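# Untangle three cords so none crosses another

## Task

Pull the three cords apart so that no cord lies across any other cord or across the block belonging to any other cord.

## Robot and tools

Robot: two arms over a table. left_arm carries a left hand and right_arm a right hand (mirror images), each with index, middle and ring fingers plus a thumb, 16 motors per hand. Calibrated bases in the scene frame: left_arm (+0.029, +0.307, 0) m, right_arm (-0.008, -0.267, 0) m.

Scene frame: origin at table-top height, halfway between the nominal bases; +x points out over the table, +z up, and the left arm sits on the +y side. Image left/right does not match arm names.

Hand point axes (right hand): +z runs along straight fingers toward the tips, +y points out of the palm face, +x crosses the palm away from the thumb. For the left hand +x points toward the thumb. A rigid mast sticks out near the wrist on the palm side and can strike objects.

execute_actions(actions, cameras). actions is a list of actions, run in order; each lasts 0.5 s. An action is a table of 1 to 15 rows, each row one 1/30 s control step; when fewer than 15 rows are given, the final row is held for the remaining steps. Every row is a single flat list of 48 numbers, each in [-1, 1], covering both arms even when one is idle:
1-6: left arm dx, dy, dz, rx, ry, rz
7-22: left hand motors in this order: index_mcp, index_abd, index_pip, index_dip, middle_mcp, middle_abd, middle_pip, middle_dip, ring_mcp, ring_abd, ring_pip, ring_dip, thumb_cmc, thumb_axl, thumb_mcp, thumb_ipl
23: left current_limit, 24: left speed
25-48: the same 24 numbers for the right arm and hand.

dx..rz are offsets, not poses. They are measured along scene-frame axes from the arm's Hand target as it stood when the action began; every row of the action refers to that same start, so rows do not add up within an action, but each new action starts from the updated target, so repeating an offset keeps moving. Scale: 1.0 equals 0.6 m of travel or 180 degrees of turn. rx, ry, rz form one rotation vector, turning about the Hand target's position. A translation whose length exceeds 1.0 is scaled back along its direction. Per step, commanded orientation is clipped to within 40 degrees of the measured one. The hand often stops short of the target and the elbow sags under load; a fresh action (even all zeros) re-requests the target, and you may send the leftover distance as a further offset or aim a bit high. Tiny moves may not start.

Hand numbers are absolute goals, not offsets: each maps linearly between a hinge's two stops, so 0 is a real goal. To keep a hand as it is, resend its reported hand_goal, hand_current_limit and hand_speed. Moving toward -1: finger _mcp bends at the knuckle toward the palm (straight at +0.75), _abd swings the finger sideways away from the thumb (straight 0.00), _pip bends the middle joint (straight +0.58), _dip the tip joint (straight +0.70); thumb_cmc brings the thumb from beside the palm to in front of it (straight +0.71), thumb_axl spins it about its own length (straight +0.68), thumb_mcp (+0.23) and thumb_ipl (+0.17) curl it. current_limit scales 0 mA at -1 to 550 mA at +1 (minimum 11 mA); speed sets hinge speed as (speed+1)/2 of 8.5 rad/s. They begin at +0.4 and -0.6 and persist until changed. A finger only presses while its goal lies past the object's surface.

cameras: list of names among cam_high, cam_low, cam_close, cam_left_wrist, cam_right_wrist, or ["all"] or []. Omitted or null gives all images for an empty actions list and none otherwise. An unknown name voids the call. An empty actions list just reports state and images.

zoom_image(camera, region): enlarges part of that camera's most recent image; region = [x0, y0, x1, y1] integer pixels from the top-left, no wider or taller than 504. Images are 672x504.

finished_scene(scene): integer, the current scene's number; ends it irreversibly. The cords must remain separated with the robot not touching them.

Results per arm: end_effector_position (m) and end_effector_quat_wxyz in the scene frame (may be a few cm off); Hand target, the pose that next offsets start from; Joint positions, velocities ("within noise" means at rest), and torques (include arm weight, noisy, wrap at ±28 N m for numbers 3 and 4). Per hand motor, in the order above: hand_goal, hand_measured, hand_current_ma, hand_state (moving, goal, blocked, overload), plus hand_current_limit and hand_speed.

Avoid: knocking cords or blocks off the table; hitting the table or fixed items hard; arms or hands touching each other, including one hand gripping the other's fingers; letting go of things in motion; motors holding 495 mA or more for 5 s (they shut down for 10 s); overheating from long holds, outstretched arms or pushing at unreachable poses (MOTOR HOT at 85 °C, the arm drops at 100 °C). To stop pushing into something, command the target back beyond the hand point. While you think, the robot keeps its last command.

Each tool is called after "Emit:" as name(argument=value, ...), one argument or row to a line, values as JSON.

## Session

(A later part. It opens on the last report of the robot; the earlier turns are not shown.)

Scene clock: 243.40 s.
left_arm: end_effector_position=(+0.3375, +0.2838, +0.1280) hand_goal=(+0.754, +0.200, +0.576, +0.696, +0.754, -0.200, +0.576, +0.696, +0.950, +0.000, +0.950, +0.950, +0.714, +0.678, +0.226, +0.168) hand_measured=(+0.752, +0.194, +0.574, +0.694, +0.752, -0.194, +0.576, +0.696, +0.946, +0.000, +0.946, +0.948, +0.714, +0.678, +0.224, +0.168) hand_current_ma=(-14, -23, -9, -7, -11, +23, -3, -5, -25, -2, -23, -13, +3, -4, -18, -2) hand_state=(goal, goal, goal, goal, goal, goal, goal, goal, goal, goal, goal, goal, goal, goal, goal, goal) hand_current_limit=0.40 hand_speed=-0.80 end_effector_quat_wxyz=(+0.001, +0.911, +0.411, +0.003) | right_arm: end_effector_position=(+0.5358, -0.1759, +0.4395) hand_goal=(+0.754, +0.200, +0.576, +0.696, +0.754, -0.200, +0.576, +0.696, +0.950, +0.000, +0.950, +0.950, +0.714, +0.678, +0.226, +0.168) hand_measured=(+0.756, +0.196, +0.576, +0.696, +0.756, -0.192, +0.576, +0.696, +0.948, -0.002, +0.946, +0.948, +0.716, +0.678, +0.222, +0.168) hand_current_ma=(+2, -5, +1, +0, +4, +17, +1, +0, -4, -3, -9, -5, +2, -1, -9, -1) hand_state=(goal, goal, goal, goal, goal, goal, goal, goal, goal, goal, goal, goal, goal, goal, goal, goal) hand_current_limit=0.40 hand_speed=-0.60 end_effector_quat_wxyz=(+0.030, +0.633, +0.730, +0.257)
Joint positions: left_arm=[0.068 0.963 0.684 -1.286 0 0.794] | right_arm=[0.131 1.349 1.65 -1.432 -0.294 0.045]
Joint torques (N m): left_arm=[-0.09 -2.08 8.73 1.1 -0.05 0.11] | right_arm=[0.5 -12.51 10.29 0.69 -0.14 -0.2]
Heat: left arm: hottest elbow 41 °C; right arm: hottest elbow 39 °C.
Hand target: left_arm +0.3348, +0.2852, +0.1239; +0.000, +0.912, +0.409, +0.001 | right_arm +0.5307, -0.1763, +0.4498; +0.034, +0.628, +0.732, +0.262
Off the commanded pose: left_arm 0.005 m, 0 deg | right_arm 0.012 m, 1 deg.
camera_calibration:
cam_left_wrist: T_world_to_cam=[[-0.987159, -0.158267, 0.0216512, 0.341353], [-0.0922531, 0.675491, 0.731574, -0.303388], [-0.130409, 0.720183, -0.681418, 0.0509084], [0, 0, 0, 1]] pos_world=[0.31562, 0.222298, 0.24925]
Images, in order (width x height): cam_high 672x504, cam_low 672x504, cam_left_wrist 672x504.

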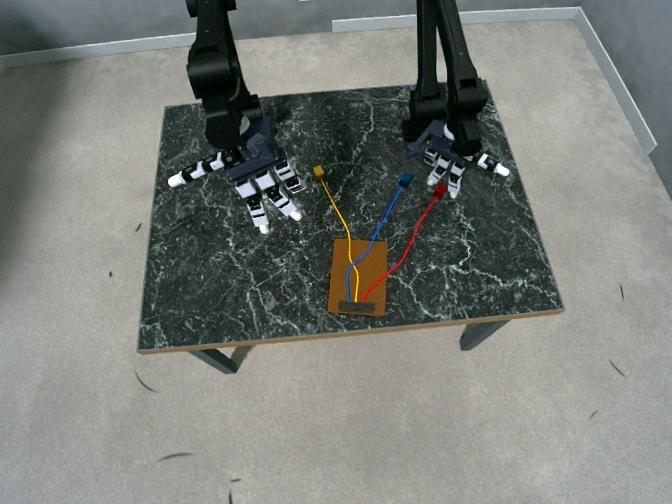

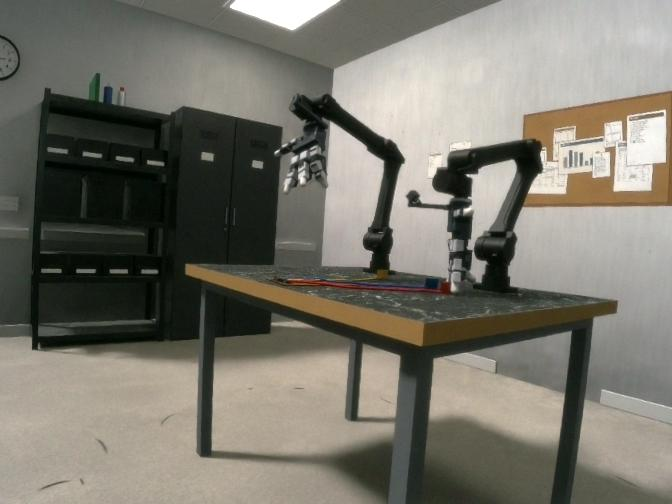

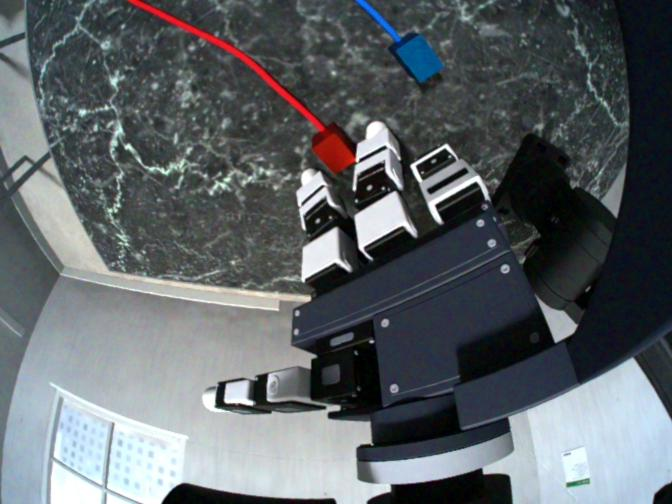

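Emit:
execute_actions(
  actions=[
    [[0,0,0.1,0,0,0,0.754,0.2,0.576,0.696,0.754,-0.2,0.576,0.696,0.95,0,0.95,0.95,0.714,0.678,0.226,0.168,0.4,-0.8,0,0,0,-0.0218,0.0536,-0.0718,0.754,0.2,0.576,0.696,0.754,-0.2,0.576,0.696,0.95,0,0.95,0.95,0.714,0.678,0.226,0.168,0.4,-0.6]],
    [[0,0.05,0.12,0,0,0,0.754,0.2,0.576,0.696,0.754,-0.2,0.576,0.696,0.95,0,0.95,0.95,0.714,0.678,0.226,0.168,0.4,-0.8,0,0,-0.05,-0.0218,0.0536,-0.0718,0.754,0.2,0.576,0.696,0.754,-0.2,0.576,0.696,0.95,0,0.95,0.95,0.714,0.678,0.226,0.168,0.4,-0.6]],
    [[0.03,0.2,0,0,0,0,0.754,0.2,0.576,0.696,0.754,-0.2,0.576,0.696,0.95,0,0.95,0.95,0.714,0.678,0.226,0.168,0.4,-0.8,-0.05,0,-0.05,-0.0218,0.0536,-0.0718,0.754,0.2,0.576,0.696,0.754,-0.2,0.576,0.696,0.95,0,0.95,0.95,0.714,0.678,0.226,0.168,0.4,-0.6]],
    [[0.03,0.2,0,0,0,0,0.754,0.2,0.576,0.696,0.754,-0.2,0.576,0.696,0.95,0,0.95,0.95,0.714,0.678,0.226,0.168,0.4,-0.8,-0.12,0.2,-0.08,0,0,0,0.754,0.2,0.576,0.696,0.754,-0.2,0.576,0.696,0.95,0,0.95,0.95,0.714,0.678,0.226,0.168,0.4,-0.6]],
    [[0,0,0,0,0,0,0.754,0.2,0.576,0.696,0.754,-0.2,0.576,0.696,0.95,0,0.95,0.95,0.714,0.678,0.226,0.168,0.4,-0.8,-0.12,0.2,-0.08,0,0,0,0.754,0.2,0.576,0.696,0.754,-0.2,0.576,0.696,0.95,0,0.95,0.95,0.714,0.678,0.226,0.168,0.4,-0.6]],
    [[0,0,0,0,0,0,0.754,0.2,0.576,0.696,0.754,-0.2,0.576,0.696,0.95,0,0.95,0.95,0.714,0.678,0.226,0.168,0.4,-0.8,-0.11,0.2,-0.08,0,0,0,0.754,0.2,0.576,0.696,0.754,-0.2,0.576,0.696,0.95,0,0.95,0.95,0.714,0.678,0.226,0.168,0.4,-0.6]],
  ],
  cameras=["cam_high","cam_right_wrist","cam_low"],
)

Emit:
zoom_image(
  camera="cam_high",
  region=[310, 80, 490, 260],
)

Scene clock: 271.13 s.
left_arm: end_effector_position=(+0.3566, +0.5442, +0.2305) hand_goal=(+0.754, +0.200, +0.576, +0.696, +0.754, -0.200, +0.576, +0.696, +0.950, +0.000, +0.950, +0.950, +0.714, +0.678, +0.226, +0.168) hand_measured=(+0.752, +0.198, +0.574, +0.694, +0.752, -0.198, +0.576, +0.696, +0.944, +0.000, +0.946, +0.948, +0.714, +0.678, +0.222, +0.168) hand_current_ma=(-8, -9, -9, -7, -8, +11, -3, -5, -33, -2, -23, -13, -2, -4, -19, -2) hand_state=(goal, goal, goal, goal, goal, goal, goal, goal, goal, goal, goal, goal, goal, goal, goal, goal) hand_current_limit=0.40 hand_speed=-0.80 end_effector_quat_wxyz=(+0.010, +0.908, +0.418, -0.025) | right_arm: end_effector_position=(+0.2813, +0.1759, +0.2213) hand_goal=(+0.754, +0.200, +0.576, +0.696, +0.754, -0.200, +0.576, +0.696, +0.950, +0.000, +0.950, +0.950, +0.714, +0.678, +0.226, +0.168) hand_measured=(+0.752, +0.198, +0.576, +0.696, +0.754, -0.196, +0.576, +0.696, +0.946, +0.000, +0.946, +0.948, +0.714, +0.678, +0.222, +0.168) hand_current_ma=(-2, -3, +1, +0, -1, +6, +1, +0, -11, -1, -9, -5, +0, -1, -10, -1) hand_state=(goal, goal, goal, goal, goal, goal, goal, goal, goal, goal, goal, goal, goal, goal, goal, goal) hand_current_limit=0.40 hand_speed=-0.60 end_effector_quat_wxyz=(+0.015, +0.865, +0.500, -0.023)
Joint positions: left_arm=[0.834 1.346 1.252 -1.531 -0.001 1.546] | right_arm=[1.158 1.833 1.802 -1.595 -0.002 1.671]
Joint torques (N m): left_arm=[-0.56 -6.42 15.87 0.43 0.17 0.13] | right_arm=[-0.03 -19.31 12.96 -0.46 0.35 -0.01]
Heat: left arm: hottest elbow 40 °C; right arm: hottest elbow 39 °C.
Hand target: left_arm +0.3708, +0.5551, +0.2559; +0.000, +0.913, +0.409, +0.001 | right_arm +0.2907, +0.1838, +0.2459; +0.000, +0.871, +0.492, +0.000
Off the commanded pose: left_arm 0.031 m, 3 deg | right_arm 0.027 m, 3 deg.
camera_calibration:
cam_right_wrist: T_world_to_cam=[[0.188175, -0.978437, 0.0851484, 0.128147], [-0.65986, -0.0617376, 0.748848, -0.0201042], [-0.727444, -0.197101, -0.657249, 0.51149], [0, 0, 0, 1]] pos_world=[0.3347, 0.224957, 0.34032]
Images, in order (width x height): cam_high 672x504, cam_low 672x504, cam_right_wrist 672x504.

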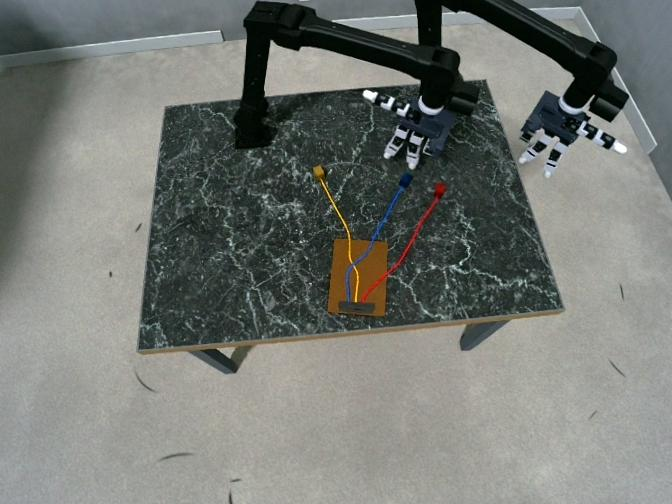

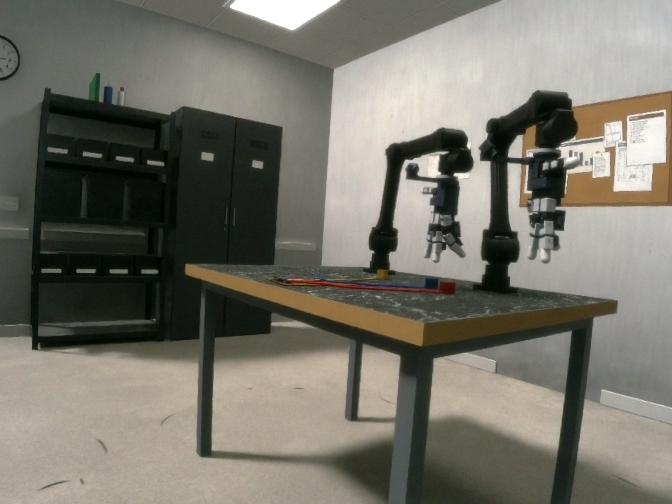

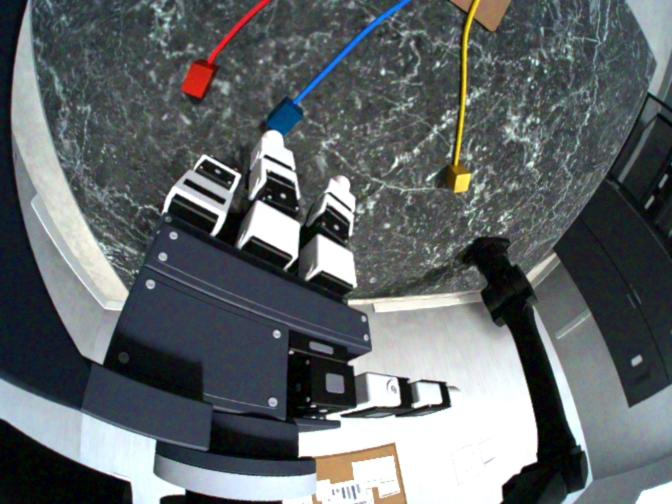

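Scaled by 2.800 from the camera's 672x504 image, which has a finer 960x720 frame.

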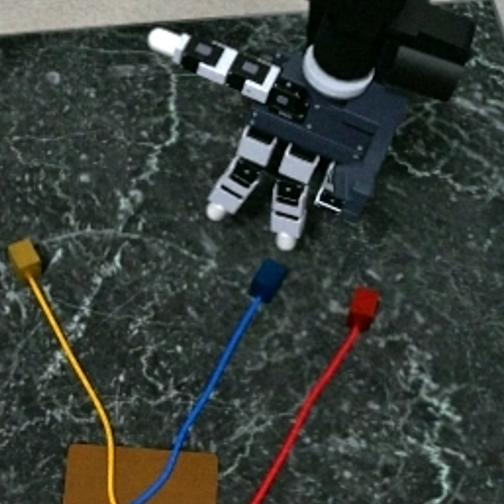

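Emit:
execute_actions(
  actions=[
    [[0,0,0,0,0,0,0.754,0.2,0.576,0.696,0.754,-0.2,0.576,0.696,0.95,0,0.95,0.95,0.714,0.678,0.226,0.168,0.4,-0.8,-0.013,0.029,-0.13,0,0,0,0.754,0.2,0.576,0.696,0.754,-0.2,0.576,0.696,0.95,0,0.95,0.95,0.714,0.678,0.226,0.168,0.4,-0.6]],
  ],
  cameras=["cam_high","cam_right_wrist","cam_low"],
)

Emit:
zoom_image(
  camera="cam_high",
  region=[350, 100, 470, 220],
)

Emit:
zoom_image(
  camera="cam_low",
  region=[370, 200, 490, 320],
)

Scene clock: 282.23 s.
left_arm: end_effector_position=(+0.3566, +0.5442, +0.2305) hand_goal=(+0.754, +0.200, +0.576, +0.696, +0.754, -0.200, +0.576, +0.696, +0.950, +0.000, +0.950, +0.950, +0.714, +0.678, +0.226, +0.168) hand_measured=(+0.752, +0.198, +0.574, +0.694, +0.752, -0.198, +0.576, +0.696, +0.944, +0.000, +0.946, +0.948, +0.714, +0.678, +0.222, +0.168) hand_current_ma=(-8, -9, -9, -7, -8, +11, -3, -5, -33, -2, -23, -13, -2, -4, -19, -2) hand_state=(goal, goal, goal, goal, goal, goal, goal, goal, goal, goal, goal, goal, goal, goal, goal, goal) hand_current_limit=0.40 hand_speed=-0.80 end_effector_quat_wxyz=(+0.010, +0.908, +0.418, -0.025) | right_arm: end_effector_position=(+0.2875, +0.1927, +0.1611) hand_goal=(+0.754, +0.200, +0.576, +0.696, +0.754, -0.200, +0.576, +0.696, +0.950, +0.000, +0.950, +0.950, +0.714, +0.678, +0.226, +0.168) hand_measured=(+0.752, +0.198, +0.576, +0.696, +0.754, -0.196, +0.576, +0.696, +0.946, +0.000, +0.946, +0.948, +0.714, +0.678, +0.222, +0.168) hand_current_ma=(-2, -2, +1, +0, -1, +5, +1, +0, -11, -1, -9, -5, +0, -1, -10, -1) hand_state=(goal, goal, goal, goal, goal, goal, goal, goal, goal, goal, goal, goal, goal, goal, goal, goal) hand_current_limit=0.40 hand_speed=-0.60 end_effector_quat_wxyz=(+0.007, +0.872, +0.490, -0.012)
Joint positions: left_arm=[0.834 1.346 1.252 -1.531 -0.001 1.546] | right_arm=[1.159 1.885 1.723 -1.436 -0.002 1.696]
Joint torques (N m): left_arm=[-1.2 -6.24 15.83 0.42 0.13 0.12] | right_arm=[1.55 -19.31 9.18 0.42 0.34 -0.03]
Heat: left arm: hottest elbow 40 °C; right arm: hottest elbow 40 °C.
Hand target: left_arm +0.3708, +0.5551, +0.2559; +0.000, +0.913, +0.409, +0.001 | right_arm +0.2829, +0.2012, +0.1680; +0.000, +0.871, +0.492, +0.000
Off the commanded pose: left_arm 0.031 m, 3 deg | right_arm 0.012 m, 2 deg.
camera_calibration:
cam_right_wrist: T_world_to_cam=[[0.162943, -0.984611, 0.0631736, 0.160491], [-0.670507, -0.0635354, 0.739178, 0.0351421], [-0.723789, -0.162802, -0.670541, 0.474156], [0, 0, 0, 1]] pos_world=[0.340601, 0.237447, 0.281826]
Images, in order (width x height): cam_high 672x504, cam_low 672x504, cam_right_wrist 672x504.

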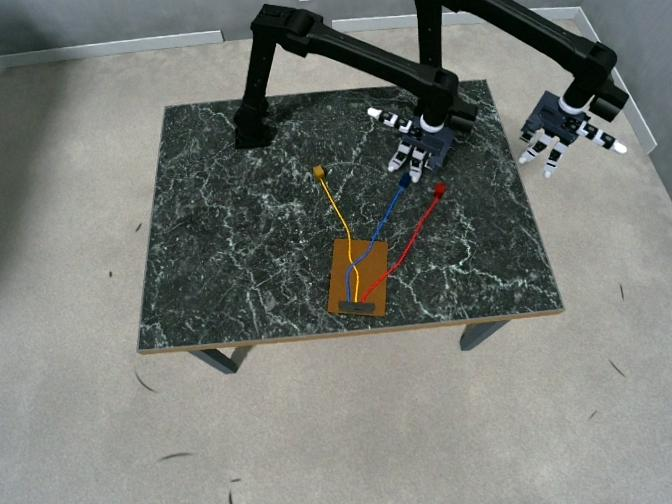

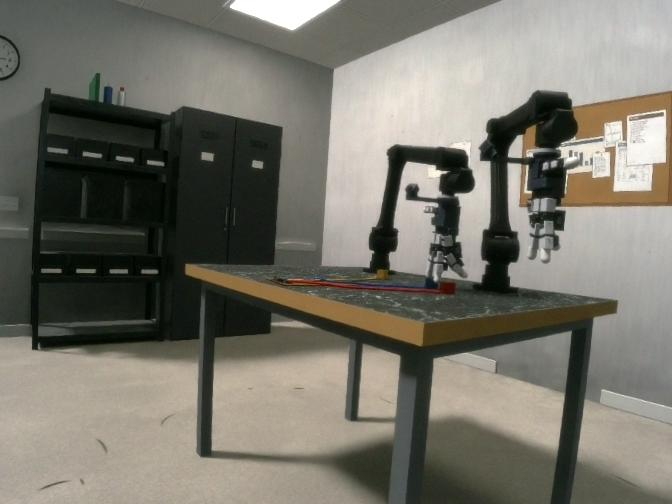

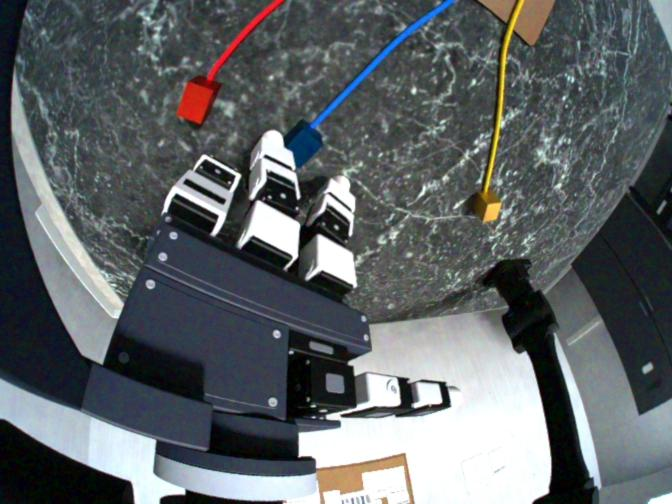

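Scaled by 4.200 from the camera's 672x504 image, which has a finer 960x720 frame.

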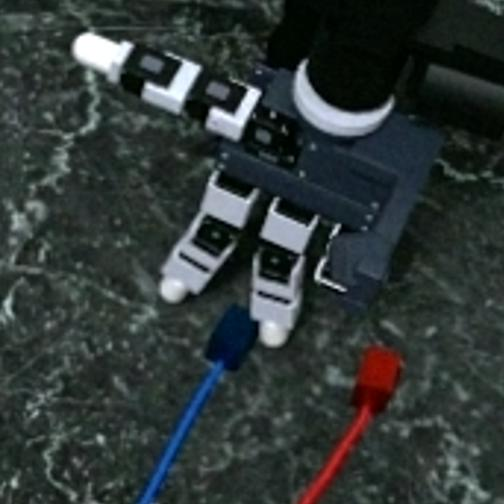

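Scaled by 4.200 from the camera's 672x504 image, which has a finer 960x720 frame.

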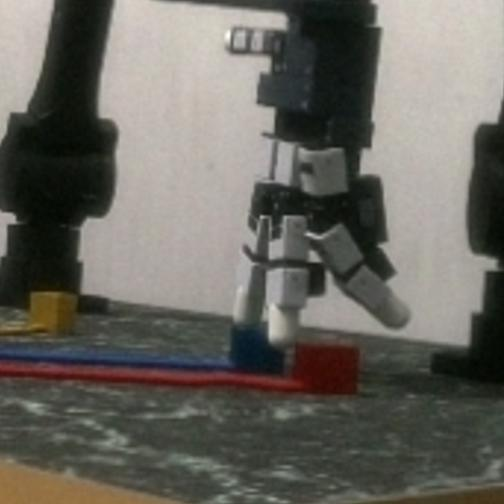

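Emit:
execute_actions(
  actions=[
    [[0,0,0,0,0,0,0.754,0.2,0.576,0.696,0.754,-0.2,0.576,0.696,0.95,0,0.95,0.95,0.714,0.678,0.226,0.168,0.4,-0.8,-0.003,0.024,0,0,0,0,0.754,0.2,0.576,0.696,0.754,-0.2,0.576,0.696,0.95,0,0.95,0.95,0.714,0.678,0.226,0.168,0.4,-0.8]],
  ],
  cameras=["cam_high","cam_right_wrist","cam_low"],
)

Emit:
zoom_image(
  camera="cam_high",
  region=[350, 100, 470, 220],
)

Scene clock: 289.53 s.
left_arm: end_effector_position=(+0.3566, +0.5442, +0.2305) hand_goal=(+0.754, +0.200, +0.576, +0.696, +0.754, -0.200, +0.576, +0.696, +0.950, +0.000, +0.950, +0.950, +0.714, +0.678, +0.226, +0.168) hand_measured=(+0.752, +0.198, +0.574, +0.694, +0.752, -0.198, +0.576, +0.696, +0.944, +0.000, +0.946, +0.948, +0.714, +0.678, +0.222, +0.168) hand_current_ma=(-8, -9, -9, -7, -8, +11, -3, -5, -33, -2, -23, -13, -2, -4, -19, -2) hand_state=(goal, goal, goal, goal, goal, goal, goal, goal, goal, goal, goal, goal, goal, goal, goal, goal) hand_current_limit=0.40 hand_speed=-0.80 end_effector_quat_wxyz=(+0.010, +0.908, +0.418, -0.025) | right_arm: end_effector_position=(+0.2800, +0.1967, +0.1520) hand_goal=(+0.754, +0.200, +0.576, +0.696, +0.754, -0.200, +0.576, +0.696, +0.950, +0.000, +0.950, +0.950, +0.714, +0.678, +0.226, +0.168) hand_measured=(+0.752, +0.198, +0.576, +0.696, +0.754, -0.198, +0.576, +0.696, +0.946, +0.000, +0.946, +0.948, +0.714, +0.678, +0.222, +0.168) hand_current_ma=(-2, -2, +1, +0, -1, +4, +1, +0, -11, -1, -9, -5, +0, -1, -10, -1) hand_state=(goal, goal, goal, goal, goal, goal, goal, goal, goal, goal, goal, goal, goal, goal, goal, goal) hand_current_limit=0.40 hand_speed=-0.80 end_effector_quat_wxyz=(+0.013, +0.871, +0.490, -0.019)
Joint positions: left_arm=[0.834 1.346 1.252 -1.531 -0.001 1.546] | right_arm=[1.174 1.903 1.723 -1.436 -0.002 1.709]
Joint torques (N m): left_arm=[-1.08 -5.89 15.99 0.13 0.11 0.15] | right_arm=[1.44 -17.67 13.05 -0.32 0.34 0.06]
Heat: left arm: hottest elbow 41 °C; right arm: hottest elbow 40 °C.
Hand target: left_arm +0.3708, +0.5551, +0.2559; +0.000, +0.913, +0.409, +0.001 | right_arm +0.2810, +0.2156, +0.1680; +0.000, +0.871, +0.492, +0.000
Off the commanded pose: left_arm 0.031 m, 3 deg | right_arm 0.025 m, 3 deg.
camera_calibration:
cam_right_wrist: T_world_to_cam=[[0.165711, -0.98308, 0.0780633, 0.162912], [-0.665397, -0.0530348, 0.744604, 0.0327055], [-0.727865, -0.175332, -0.662927, 0.4658], [0, 0, 0, 1]] pos_world=[0.333805, 0.243559, 0.271721]
Images, in order (width x height): cam_high 672x504, cam_low 672x504, cam_right_wrist 672x504.

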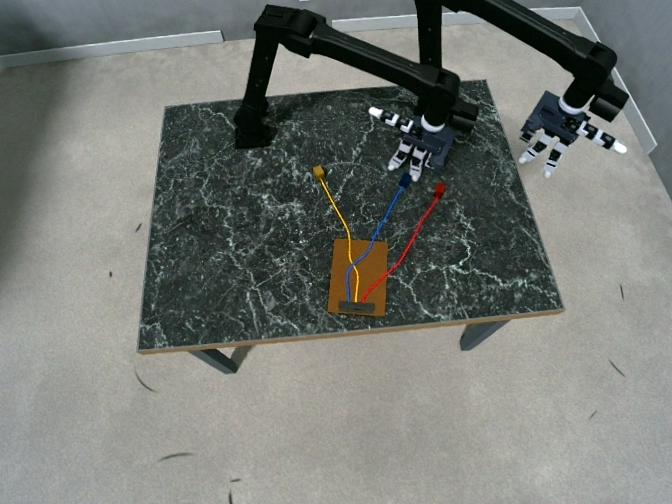

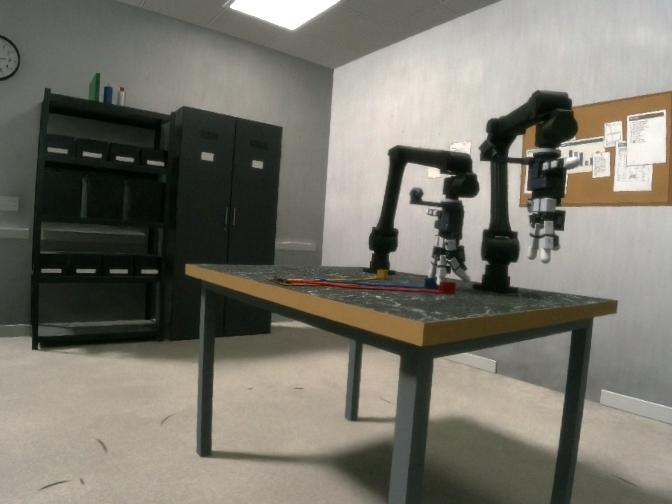

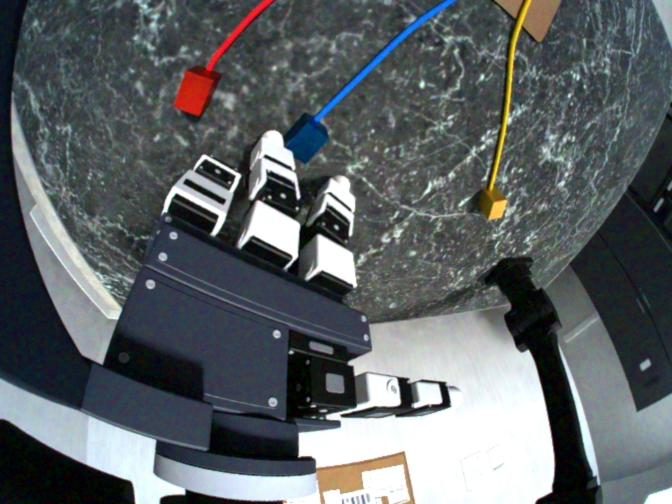

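Scaled by 4.200 from the camera's 672x504 image, which has a finer 960x720 frame.

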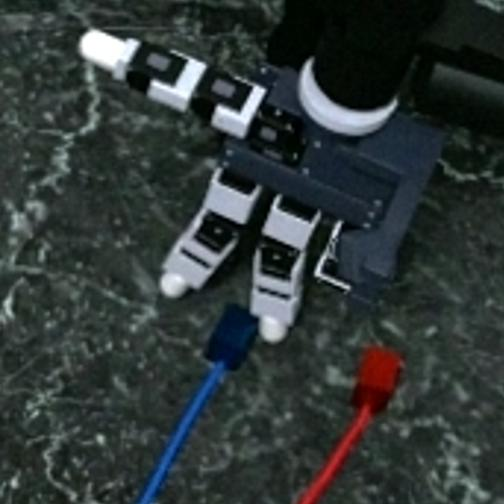

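Emit:
execute_actions(
  actions=[
    [[0,0,0,0,0,0,0.754,0.2,0.576,0.696,0.754,-0.2,0.576,0.696,0.95,0,0.95,0.95,0.714,0.678,0.226,0.168,0.4,-0.8,0.013,0.021,0.02,0,0,0,0.754,0.2,0.576,0.696,0.754,-0.2,0.576,0.696,0.95,0,0.95,0.95,0.714,0.678,0.226,0.168,0.4,-0.8]],
  ],
  cameras=["cam_high"],
)

Emit:
zoom_image(
  camera="cam_high",
  region=[350, 100, 470, 220],
)

Scene clock: 296.03 s.
left_arm: end_effector_position=(+0.3566, +0.5442, +0.2305) hand_goal=(+0.754, +0.200, +0.576, +0.696, +0.754, -0.200, +0.576, +0.696, +0.950, +0.000, +0.950, +0.950, +0.714, +0.678, +0.226, +0.168) hand_measured=(+0.752, +0.198, +0.574, +0.694, +0.752, -0.198, +0.576, +0.696, +0.944, +0.000, +0.946, +0.948, +0.714, +0.678, +0.222, +0.168) hand_current_ma=(-8, -9, -9, -7, -8, +11, -3, -5, -33, -2, -23, -13, -2, -4, -19, -2) hand_state=(goal, goal, goal, goal, goal, goal, goal, goal, goal, goal, goal, goal, goal, goal, goal, goal) hand_current_limit=0.40 hand_speed=-0.80 end_effector_quat_wxyz=(+0.010, +0.908, +0.418, -0.025) | right_arm: end_effector_position=(+0.2871, +0.2130, +0.1645) hand_goal=(+0.754, +0.200, +0.576, +0.696, +0.754, -0.200, +0.576, +0.696, +0.950, +0.000, +0.950, +0.950, +0.714, +0.678, +0.226, +0.168) hand_measured=(+0.752, +0.198, +0.576, +0.696, +0.754, -0.198, +0.576, +0.696, +0.946, +0.000, +0.946, +0.948, +0.714, +0.678, +0.222, +0.168) hand_current_ma=(-2, -2, +1, +0, -1, +4, +1, +0, -11, -1, -9, -5, +0, -1, -10, -1) hand_state=(goal, goal, goal, goal, goal, goal, goal, goal, goal, goal, goal, goal, goal, goal, goal, goal) hand_current_limit=0.40 hand_speed=-0.80 end_effector_quat_wxyz=(+0.010, +0.871, +0.490, -0.015)
Joint positions: left_arm=[0.834 1.346 1.252 -1.531 -0.001 1.546] | right_arm=[1.174 1.939 1.812 -1.479 -0.002 1.709]
Joint torques (N m): left_arm=[-1.26 -6.18 15.91 0.27 0.1 0.15] | right_arm=[1.2 -18.78 13.24 -0.59 0.35 -0.05]
Heat: left arm: hottest elbow 41 °C; right arm: hottest elbow 40 °C.
Hand target: left_arm +0.3708, +0.5551, +0.2559; +0.000, +0.913, +0.409, +0.001 | right_arm +0.2888, +0.2282, +0.1801; +0.000, +0.871, +0.492, +0.000
Off the commanded pose: left_arm 0.031 m, 3 deg | right_arm 0.022 m, 2 deg.
Images, in order (width x height): cam_high 672x504.

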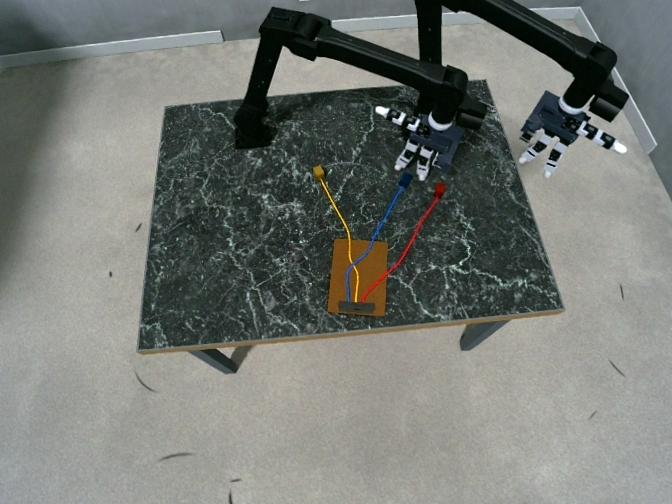

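Scaled by 4.200 from the camera's 672x504 image, which has a finer 960x720 frame.

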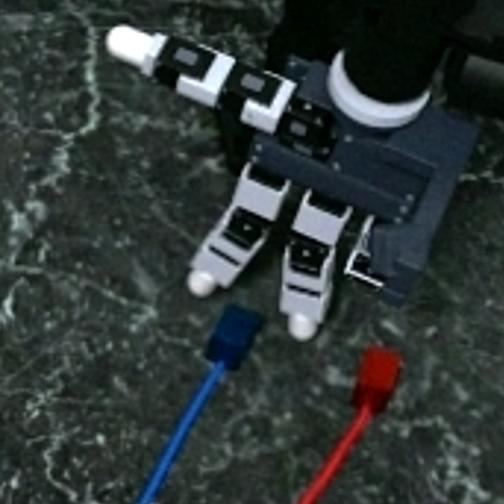

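Emit:
execute_actions(
  actions=[
    [[0,0,0,0,0,0,0.754,0.2,0.576,0.696,0.754,-0.2,0.576,0.696,0.95,0,0.95,0.95,0.714,0.678,0.226,0.168,0.4,-0.8,-0.008,-0.022,-0.035,0,0,0,0.754,0.2,0.576,0.696,0.754,-0.2,0.576,0.696,0.95,0,0.95,0.95,0.714,0.678,0.226,0.168,0.4,-0.8]],
  ],
  cameras=["cam_high"],
)

Emit:
zoom_image(
  camera="cam_high",
  region=[350, 100, 470, 220],
)

Scene clock: 302.17 s.
left_arm: end_effector_position=(+0.3566, +0.5442, +0.2305) hand_goal=(+0.754, +0.200, +0.576, +0.696, +0.754, -0.200, +0.576, +0.696, +0.950, +0.000, +0.950, +0.950, +0.714, +0.678, +0.226, +0.168) hand_measured=(+0.752, +0.198, +0.574, +0.694, +0.752, -0.198, +0.576, +0.696, +0.944, +0.000, +0.946, +0.948, +0.714, +0.678, +0.222, +0.168) hand_current_ma=(-8, -9, -9, -7, -8, +11, -3, -5, -33, -2, -23, -13, -2, -4, -19, -2) hand_state=(goal, goal, goal, goal, goal, goal, goal, goal, goal, goal, goal, goal, goal, goal, goal, goal) hand_current_limit=0.40 hand_speed=-0.80 end_effector_quat_wxyz=(+0.010, +0.908, +0.418, -0.025) | right_arm: end_effector_position=(+0.2858, +0.2101, +0.1471) hand_goal=(+0.754, +0.200, +0.576, +0.696, +0.754, -0.200, +0.576, +0.696, +0.950, +0.000, +0.950, +0.950, +0.714, +0.678, +0.226, +0.168) hand_measured=(+0.752, +0.198, +0.576, +0.696, +0.754, -0.198, +0.576, +0.696, +0.946, +0.000, +0.946, +0.948, +0.714, +0.678, +0.222, +0.168) hand_current_ma=(-2, -2, +1, +0, -1, +4, +1, +0, -11, -1, -9, -5, +0, -1, -10, -1) hand_state=(goal, goal, goal, goal, goal, goal, goal, goal, goal, goal, goal, goal, goal, goal, goal, goal) hand_current_limit=0.40 hand_speed=-0.80 end_effector_quat_wxyz=(+0.010, +0.871, +0.490, -0.015)
Joint positions: left_arm=[0.834 1.346 1.252 -1.531 -0.001 1.546] | right_arm=[1.174 1.938 1.764 -1.432 -0.002 1.709]
Joint torques (N m): left_arm=[-1.44 -6.42 15.94 0.38 0.14 0.13] | right_arm=[1.14 -20.84 8.81 0.35 0.35 -0.06]
Heat: left arm: hottest elbow 42 °C; right arm: hottest elbow 40 °C.
Hand target: left_arm +0.3708, +0.5551, +0.2559; +0.000, +0.913, +0.409, +0.001 | right_arm +0.2841, +0.2150, +0.1591; +0.000, +0.871, +0.492, +0.000
Off the commanded pose: left_arm 0.031 m, 3 deg | right_arm 0.013 m, 2 deg.
Images, in order (width x height): cam_high 672x504.

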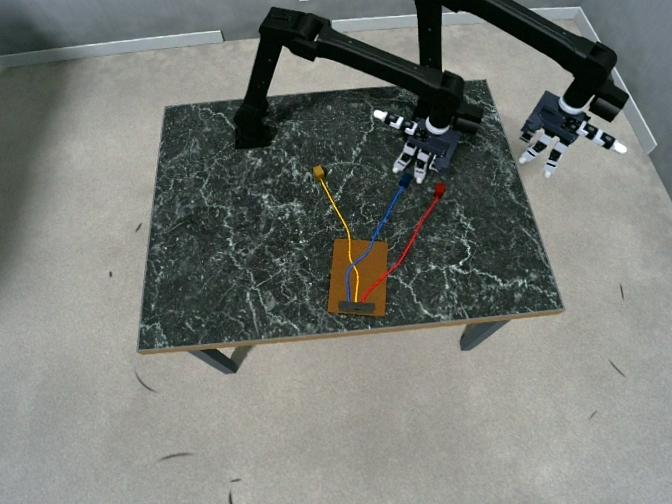

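Scaled by 4.200 from the camera's 672x504 image, which has a finer 960x720 frame.

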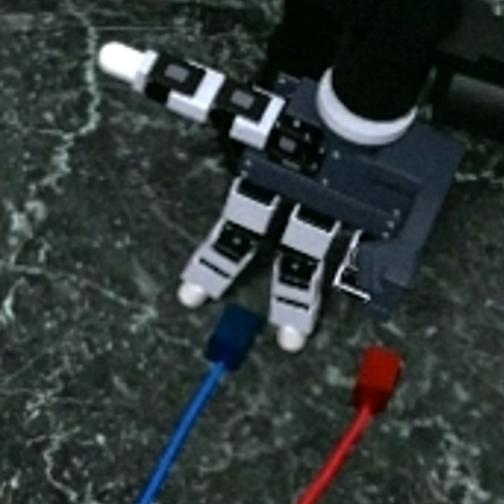

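Emit:
execute_actions(
  actions=[
    [[0,0,0,0,0,0,0.754,0.2,0.576,0.696,0.754,-0.2,0.576,0.696,0.95,0,0.95,0.95,0.714,0.678,0.226,0.168,0.4,-0.8,0.004,-0.007,-0.037,0,0,0,0.754,0.2,0.576,0.696,0.754,-0.2,0.576,0.696,0.95,0,0.95,0.95,0.714,0.678,0.226,0.168,0.4,-0.8]],
  ],
  cameras=["cam_high","cam_low","cam_right_wrist"],
)

Emit:
zoom_image(
  camera="cam_high",
  region=[350, 100, 470, 220],
)

Emit:
zoom_image(
  camera="cam_low",
  region=[370, 200, 490, 320],
)

Scene clock: 309.47 s.
left_arm: end_effector_position=(+0.3566, +0.5442, +0.2305) hand_goal=(+0.754, +0.200, +0.576, +0.696, +0.754, -0.200, +0.576, +0.696, +0.950, +0.000, +0.950, +0.950, +0.714, +0.678, +0.226, +0.168) hand_measured=(+0.752, +0.198, +0.574, +0.694, +0.752, -0.198, +0.576, +0.696, +0.944, +0.000, +0.946, +0.948, +0.714, +0.678, +0.222, +0.168) hand_current_ma=(-8, -9, -9, -7, -8, +11, -3, -5, -33, -2, -23, -13, -2, -4, -19, -2) hand_state=(goal, goal, goal, goal, goal, goal, goal, goal, goal, goal, goal, goal, goal, goal, goal, goal) hand_current_limit=0.40 hand_speed=-0.80 end_effector_quat_wxyz=(+0.010, +0.908, +0.418, -0.025) | right_arm: end_effector_position=(+0.2855, +0.2094, +0.1407) hand_goal=(+0.754, +0.200, +0.576, +0.696, +0.754, -0.200, +0.576, +0.696, +0.950, +0.000, +0.950, +0.950, +0.714, +0.678, +0.226, +0.168) hand_measured=(+0.752, +0.198, +0.576, +0.696, +0.752, -0.200, +0.576, +0.696, +0.946, +0.000, +0.946, +0.948, +0.714, +0.678, +0.222, +0.168) hand_current_ma=(-2, -2, +1, +0, -2, +0, +1, +0, -11, -1, -9, -5, +0, -1, -11, -1) hand_state=(goal, goal, goal, goal, goal, goal, goal, goal, goal, goal, goal, goal, goal, goal, goal, goal) hand_current_limit=0.40 hand_speed=-0.80 end_effector_quat_wxyz=(+0.001, +0.871, +0.490, -0.004)
Joint positions: left_arm=[0.834 1.346 1.252 -1.531 -0.001 1.546] | right_arm=[1.174 1.92 1.723 -1.381 -0.002 1.709]
Joint torques (N m): left_arm=[-0.97 -6.83 15.97 0.34 0.15 0.13] | right_arm=[0.67 -19.02 7.76 0.69 0.36 -0.11]
Heat: left arm: hottest elbow 42 °C; right arm: hottest elbow 40 °C.
Hand target: left_arm +0.3708, +0.5551, +0.2559; +0.000, +0.913, +0.409, +0.001 | right_arm +0.2864, +0.2107, +0.1367; +0.000, +0.871, +0.492, +0.000
Off the commanded pose: left_arm 0.031 m, 3 deg | right_arm 0.004 m, 1 deg.
camera_calibration:
cam_right_wrist: T_world_to_cam=[[0.164452, -0.985274, 0.0468043, 0.18062], [-0.676392, -0.078105, 0.732389, 0.0555494], [-0.717948, -0.152101, -0.679276, 0.459119], [0, 0, 0, 1]] pos_world=[0.337493, 0.252131, 0.262731]
Images, in order (width x height): cam_high 672x504, cam_low 672x504, cam_right_wrist 672x504.

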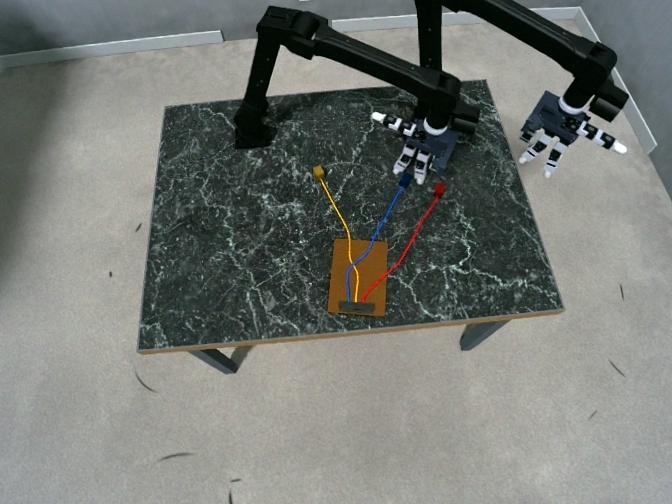

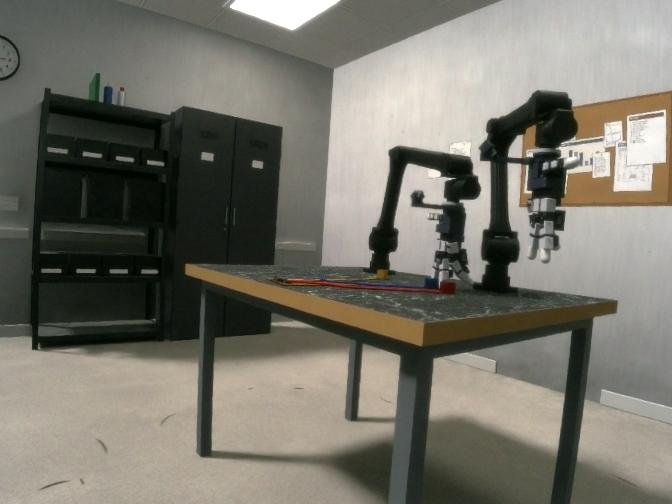

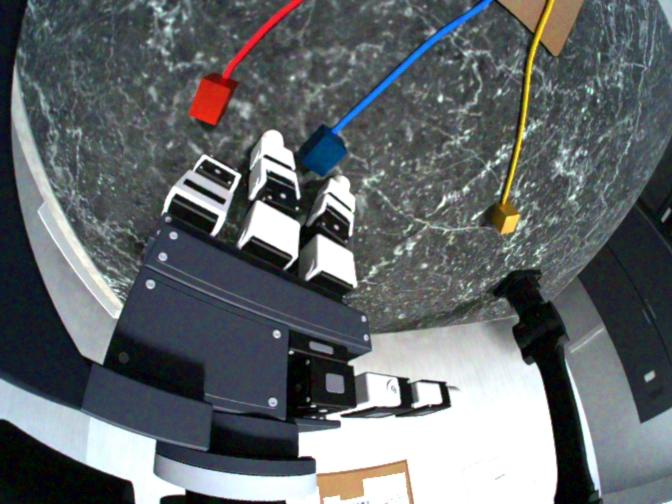

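Scaled by 4.200 from the camera's 672x504 image, which has a finer 960x720 frame.

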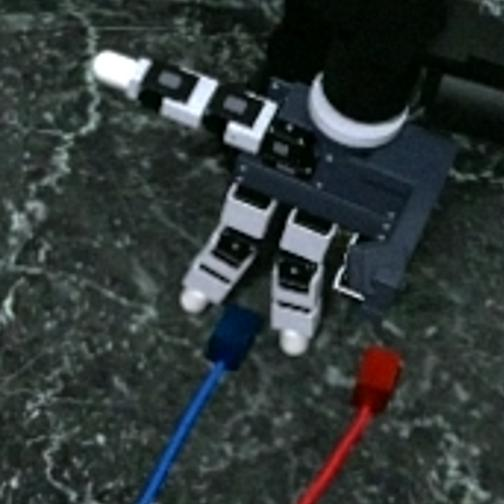

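Scaled by 4.200 from the camera's 672x504 image, which has a finer 960x720 frame.

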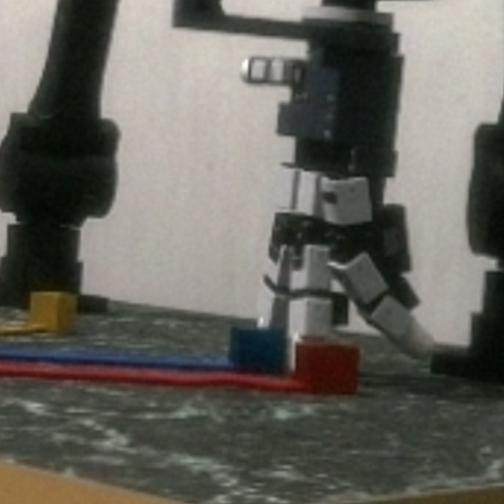

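Emit:
execute_actions(
  actions=[
    [[0,0,0,0,0,0,0.754,0.2,0.576,0.696,0.754,-0.2,0.576,0.696,0.95,0,0.95,0.95,0.714,0.678,0.226,0.168,0.4,-0.8,0.003,-0.012,-0.022,0,0,0,0.754,0.2,0.576,0.696,0.754,-0.2,0.576,0.696,0.95,0,0.95,0.95,0.714,0.678,0.226,0.168,0.4,-0.8]],
  ],
  cameras=["cam_high","cam_low","cam_right_wrist"],
)

Emit:
zoom_image(
  camera="cam_high",
  region=[350, 100, 470, 220],
)

Emit:
zoom_image(
  camera="cam_right_wrist",
  region=[160, 60, 400, 240],
)

Scene clock: 317.73 s.
left_arm: end_effector_position=(+0.3566, +0.5442, +0.2305) hand_goal=(+0.754, +0.200, +0.576, +0.696, +0.754, -0.200, +0.576, +0.696, +0.950, +0.000, +0.950, +0.950, +0.714, +0.678, +0.226, +0.168) hand_measured=(+0.752, +0.198, +0.574, +0.694, +0.752, -0.198, +0.576, +0.696, +0.944, +0.000, +0.946, +0.948, +0.714, +0.678, +0.222, +0.168) hand_current_ma=(-8, -9, -9, -7, -8, +11, -3, -5, -33, -2, -23, -13, -2, -4, -19, -2) hand_state=(goal, goal, goal, goal, goal, goal, goal, goal, goal, goal, goal, goal, goal, goal, goal, goal) hand_current_limit=0.40 hand_speed=-0.80 end_effector_quat_wxyz=(+0.010, +0.908, +0.418, -0.025) | right_arm: end_effector_position=(+0.2842, +0.2063, +0.1390) hand_goal=(+0.754, +0.200, +0.576, +0.696, +0.754, -0.200, +0.576, +0.696, +0.950, +0.000, +0.950, +0.950, +0.714, +0.678, +0.226, +0.168) hand_measured=(+0.752, +0.198, +0.576, +0.696, +0.752, -0.206, +0.576, +0.696, +0.946, +0.000, +0.946, +0.948, +0.714, +0.678, +0.222, +0.168) hand_current_ma=(-2, -2, +1, +0, -2, -9, +1, +0, -11, -1, -9, -5, +0, -1, -11, -1) hand_state=(goal, goal, goal, goal, goal, goal, goal, goal, goal, goal, goal, goal, goal, goal, goal, goal) hand_current_limit=0.40 hand_speed=-0.80 end_effector_quat_wxyz=(-0.006, +0.871, +0.491, +0.006)
Joint positions: left_arm=[0.834 1.346 1.252 -1.531 -0.001 1.546] | right_arm=[1.174 1.895 1.683 -1.342 -0.002 1.708]
Joint torques (N m): left_arm=[-1.49 -6.18 16.01 0.47 0.11 0.08] | right_arm=[0.15 -17.38 7.12 0.79 0.35 -0.16]
Heat: left arm: hottest elbow 43 °C; right arm: hottest elbow 39 °C.
Hand target: left_arm +0.3708, +0.5551, +0.2559; +0.000, +0.913, +0.409, +0.001 | right_arm +0.2883, +0.2036, +0.1237; +0.000, +0.871, +0.492, +0.000
Off the commanded pose: left_arm 0.031 m, 3 deg | right_arm 0.016 m, 1 deg.
camera_calibration:
cam_right_wrist: T_world_to_cam=[[0.16552, -0.985848, 0.0265765, 0.180405], [-0.6832, -0.0951889, 0.724, 0.0623042], [-0.711225, -0.137993, -0.689288, 0.453133], [0, 0, 0, 1]] pos_world=[0.334985, 0.246312, 0.262436]
Images, in order (width x height): cam_high 672x504, cam_low 672x504, cam_right_wrist 672x504.

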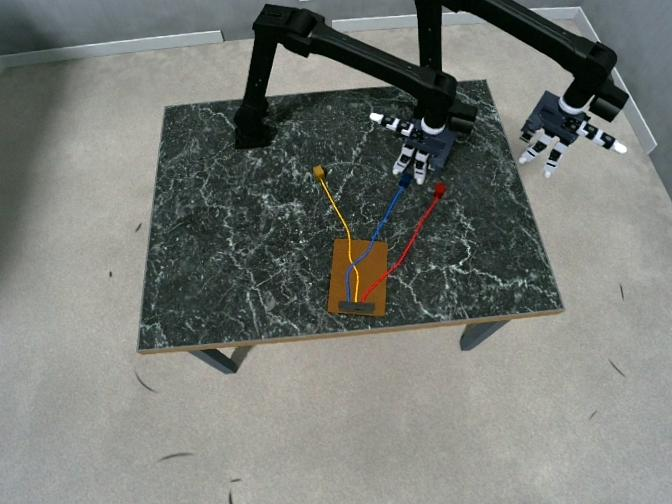

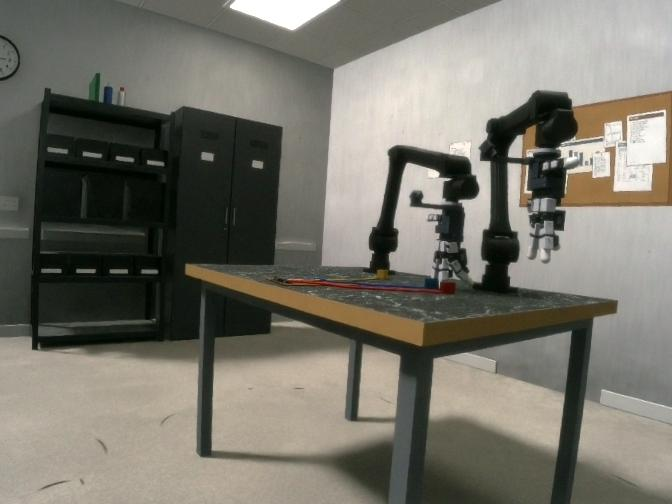

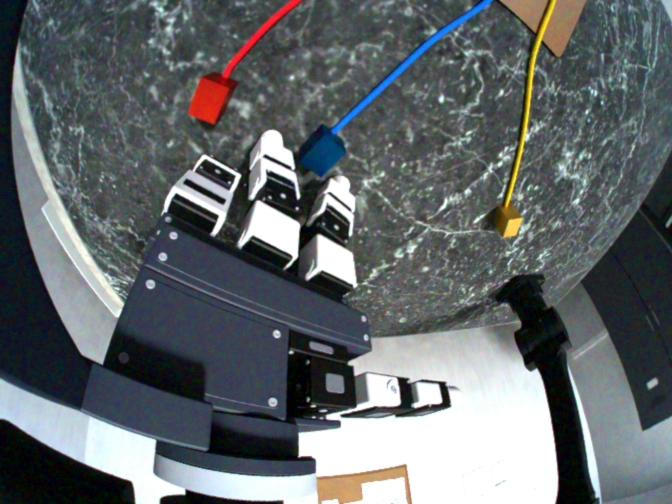

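Scaled by 4.200 from the camera's 672x504 image, which has a finer 960x720 frame.

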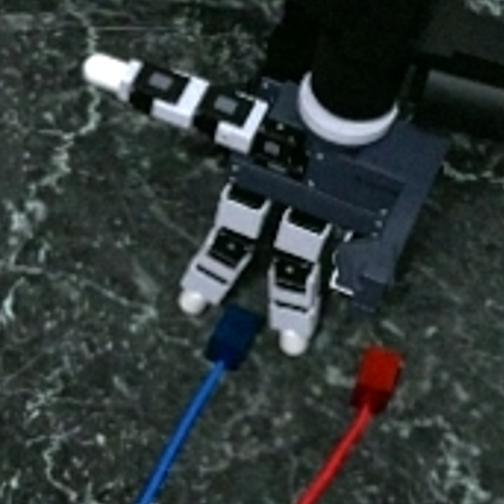

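Scaled by 2.100 from the camera's 672x504 image, which has a finer 960x720 frame.

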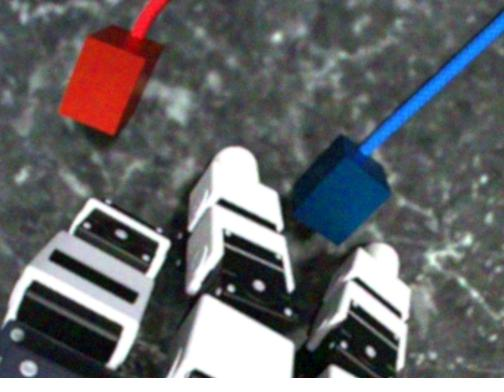

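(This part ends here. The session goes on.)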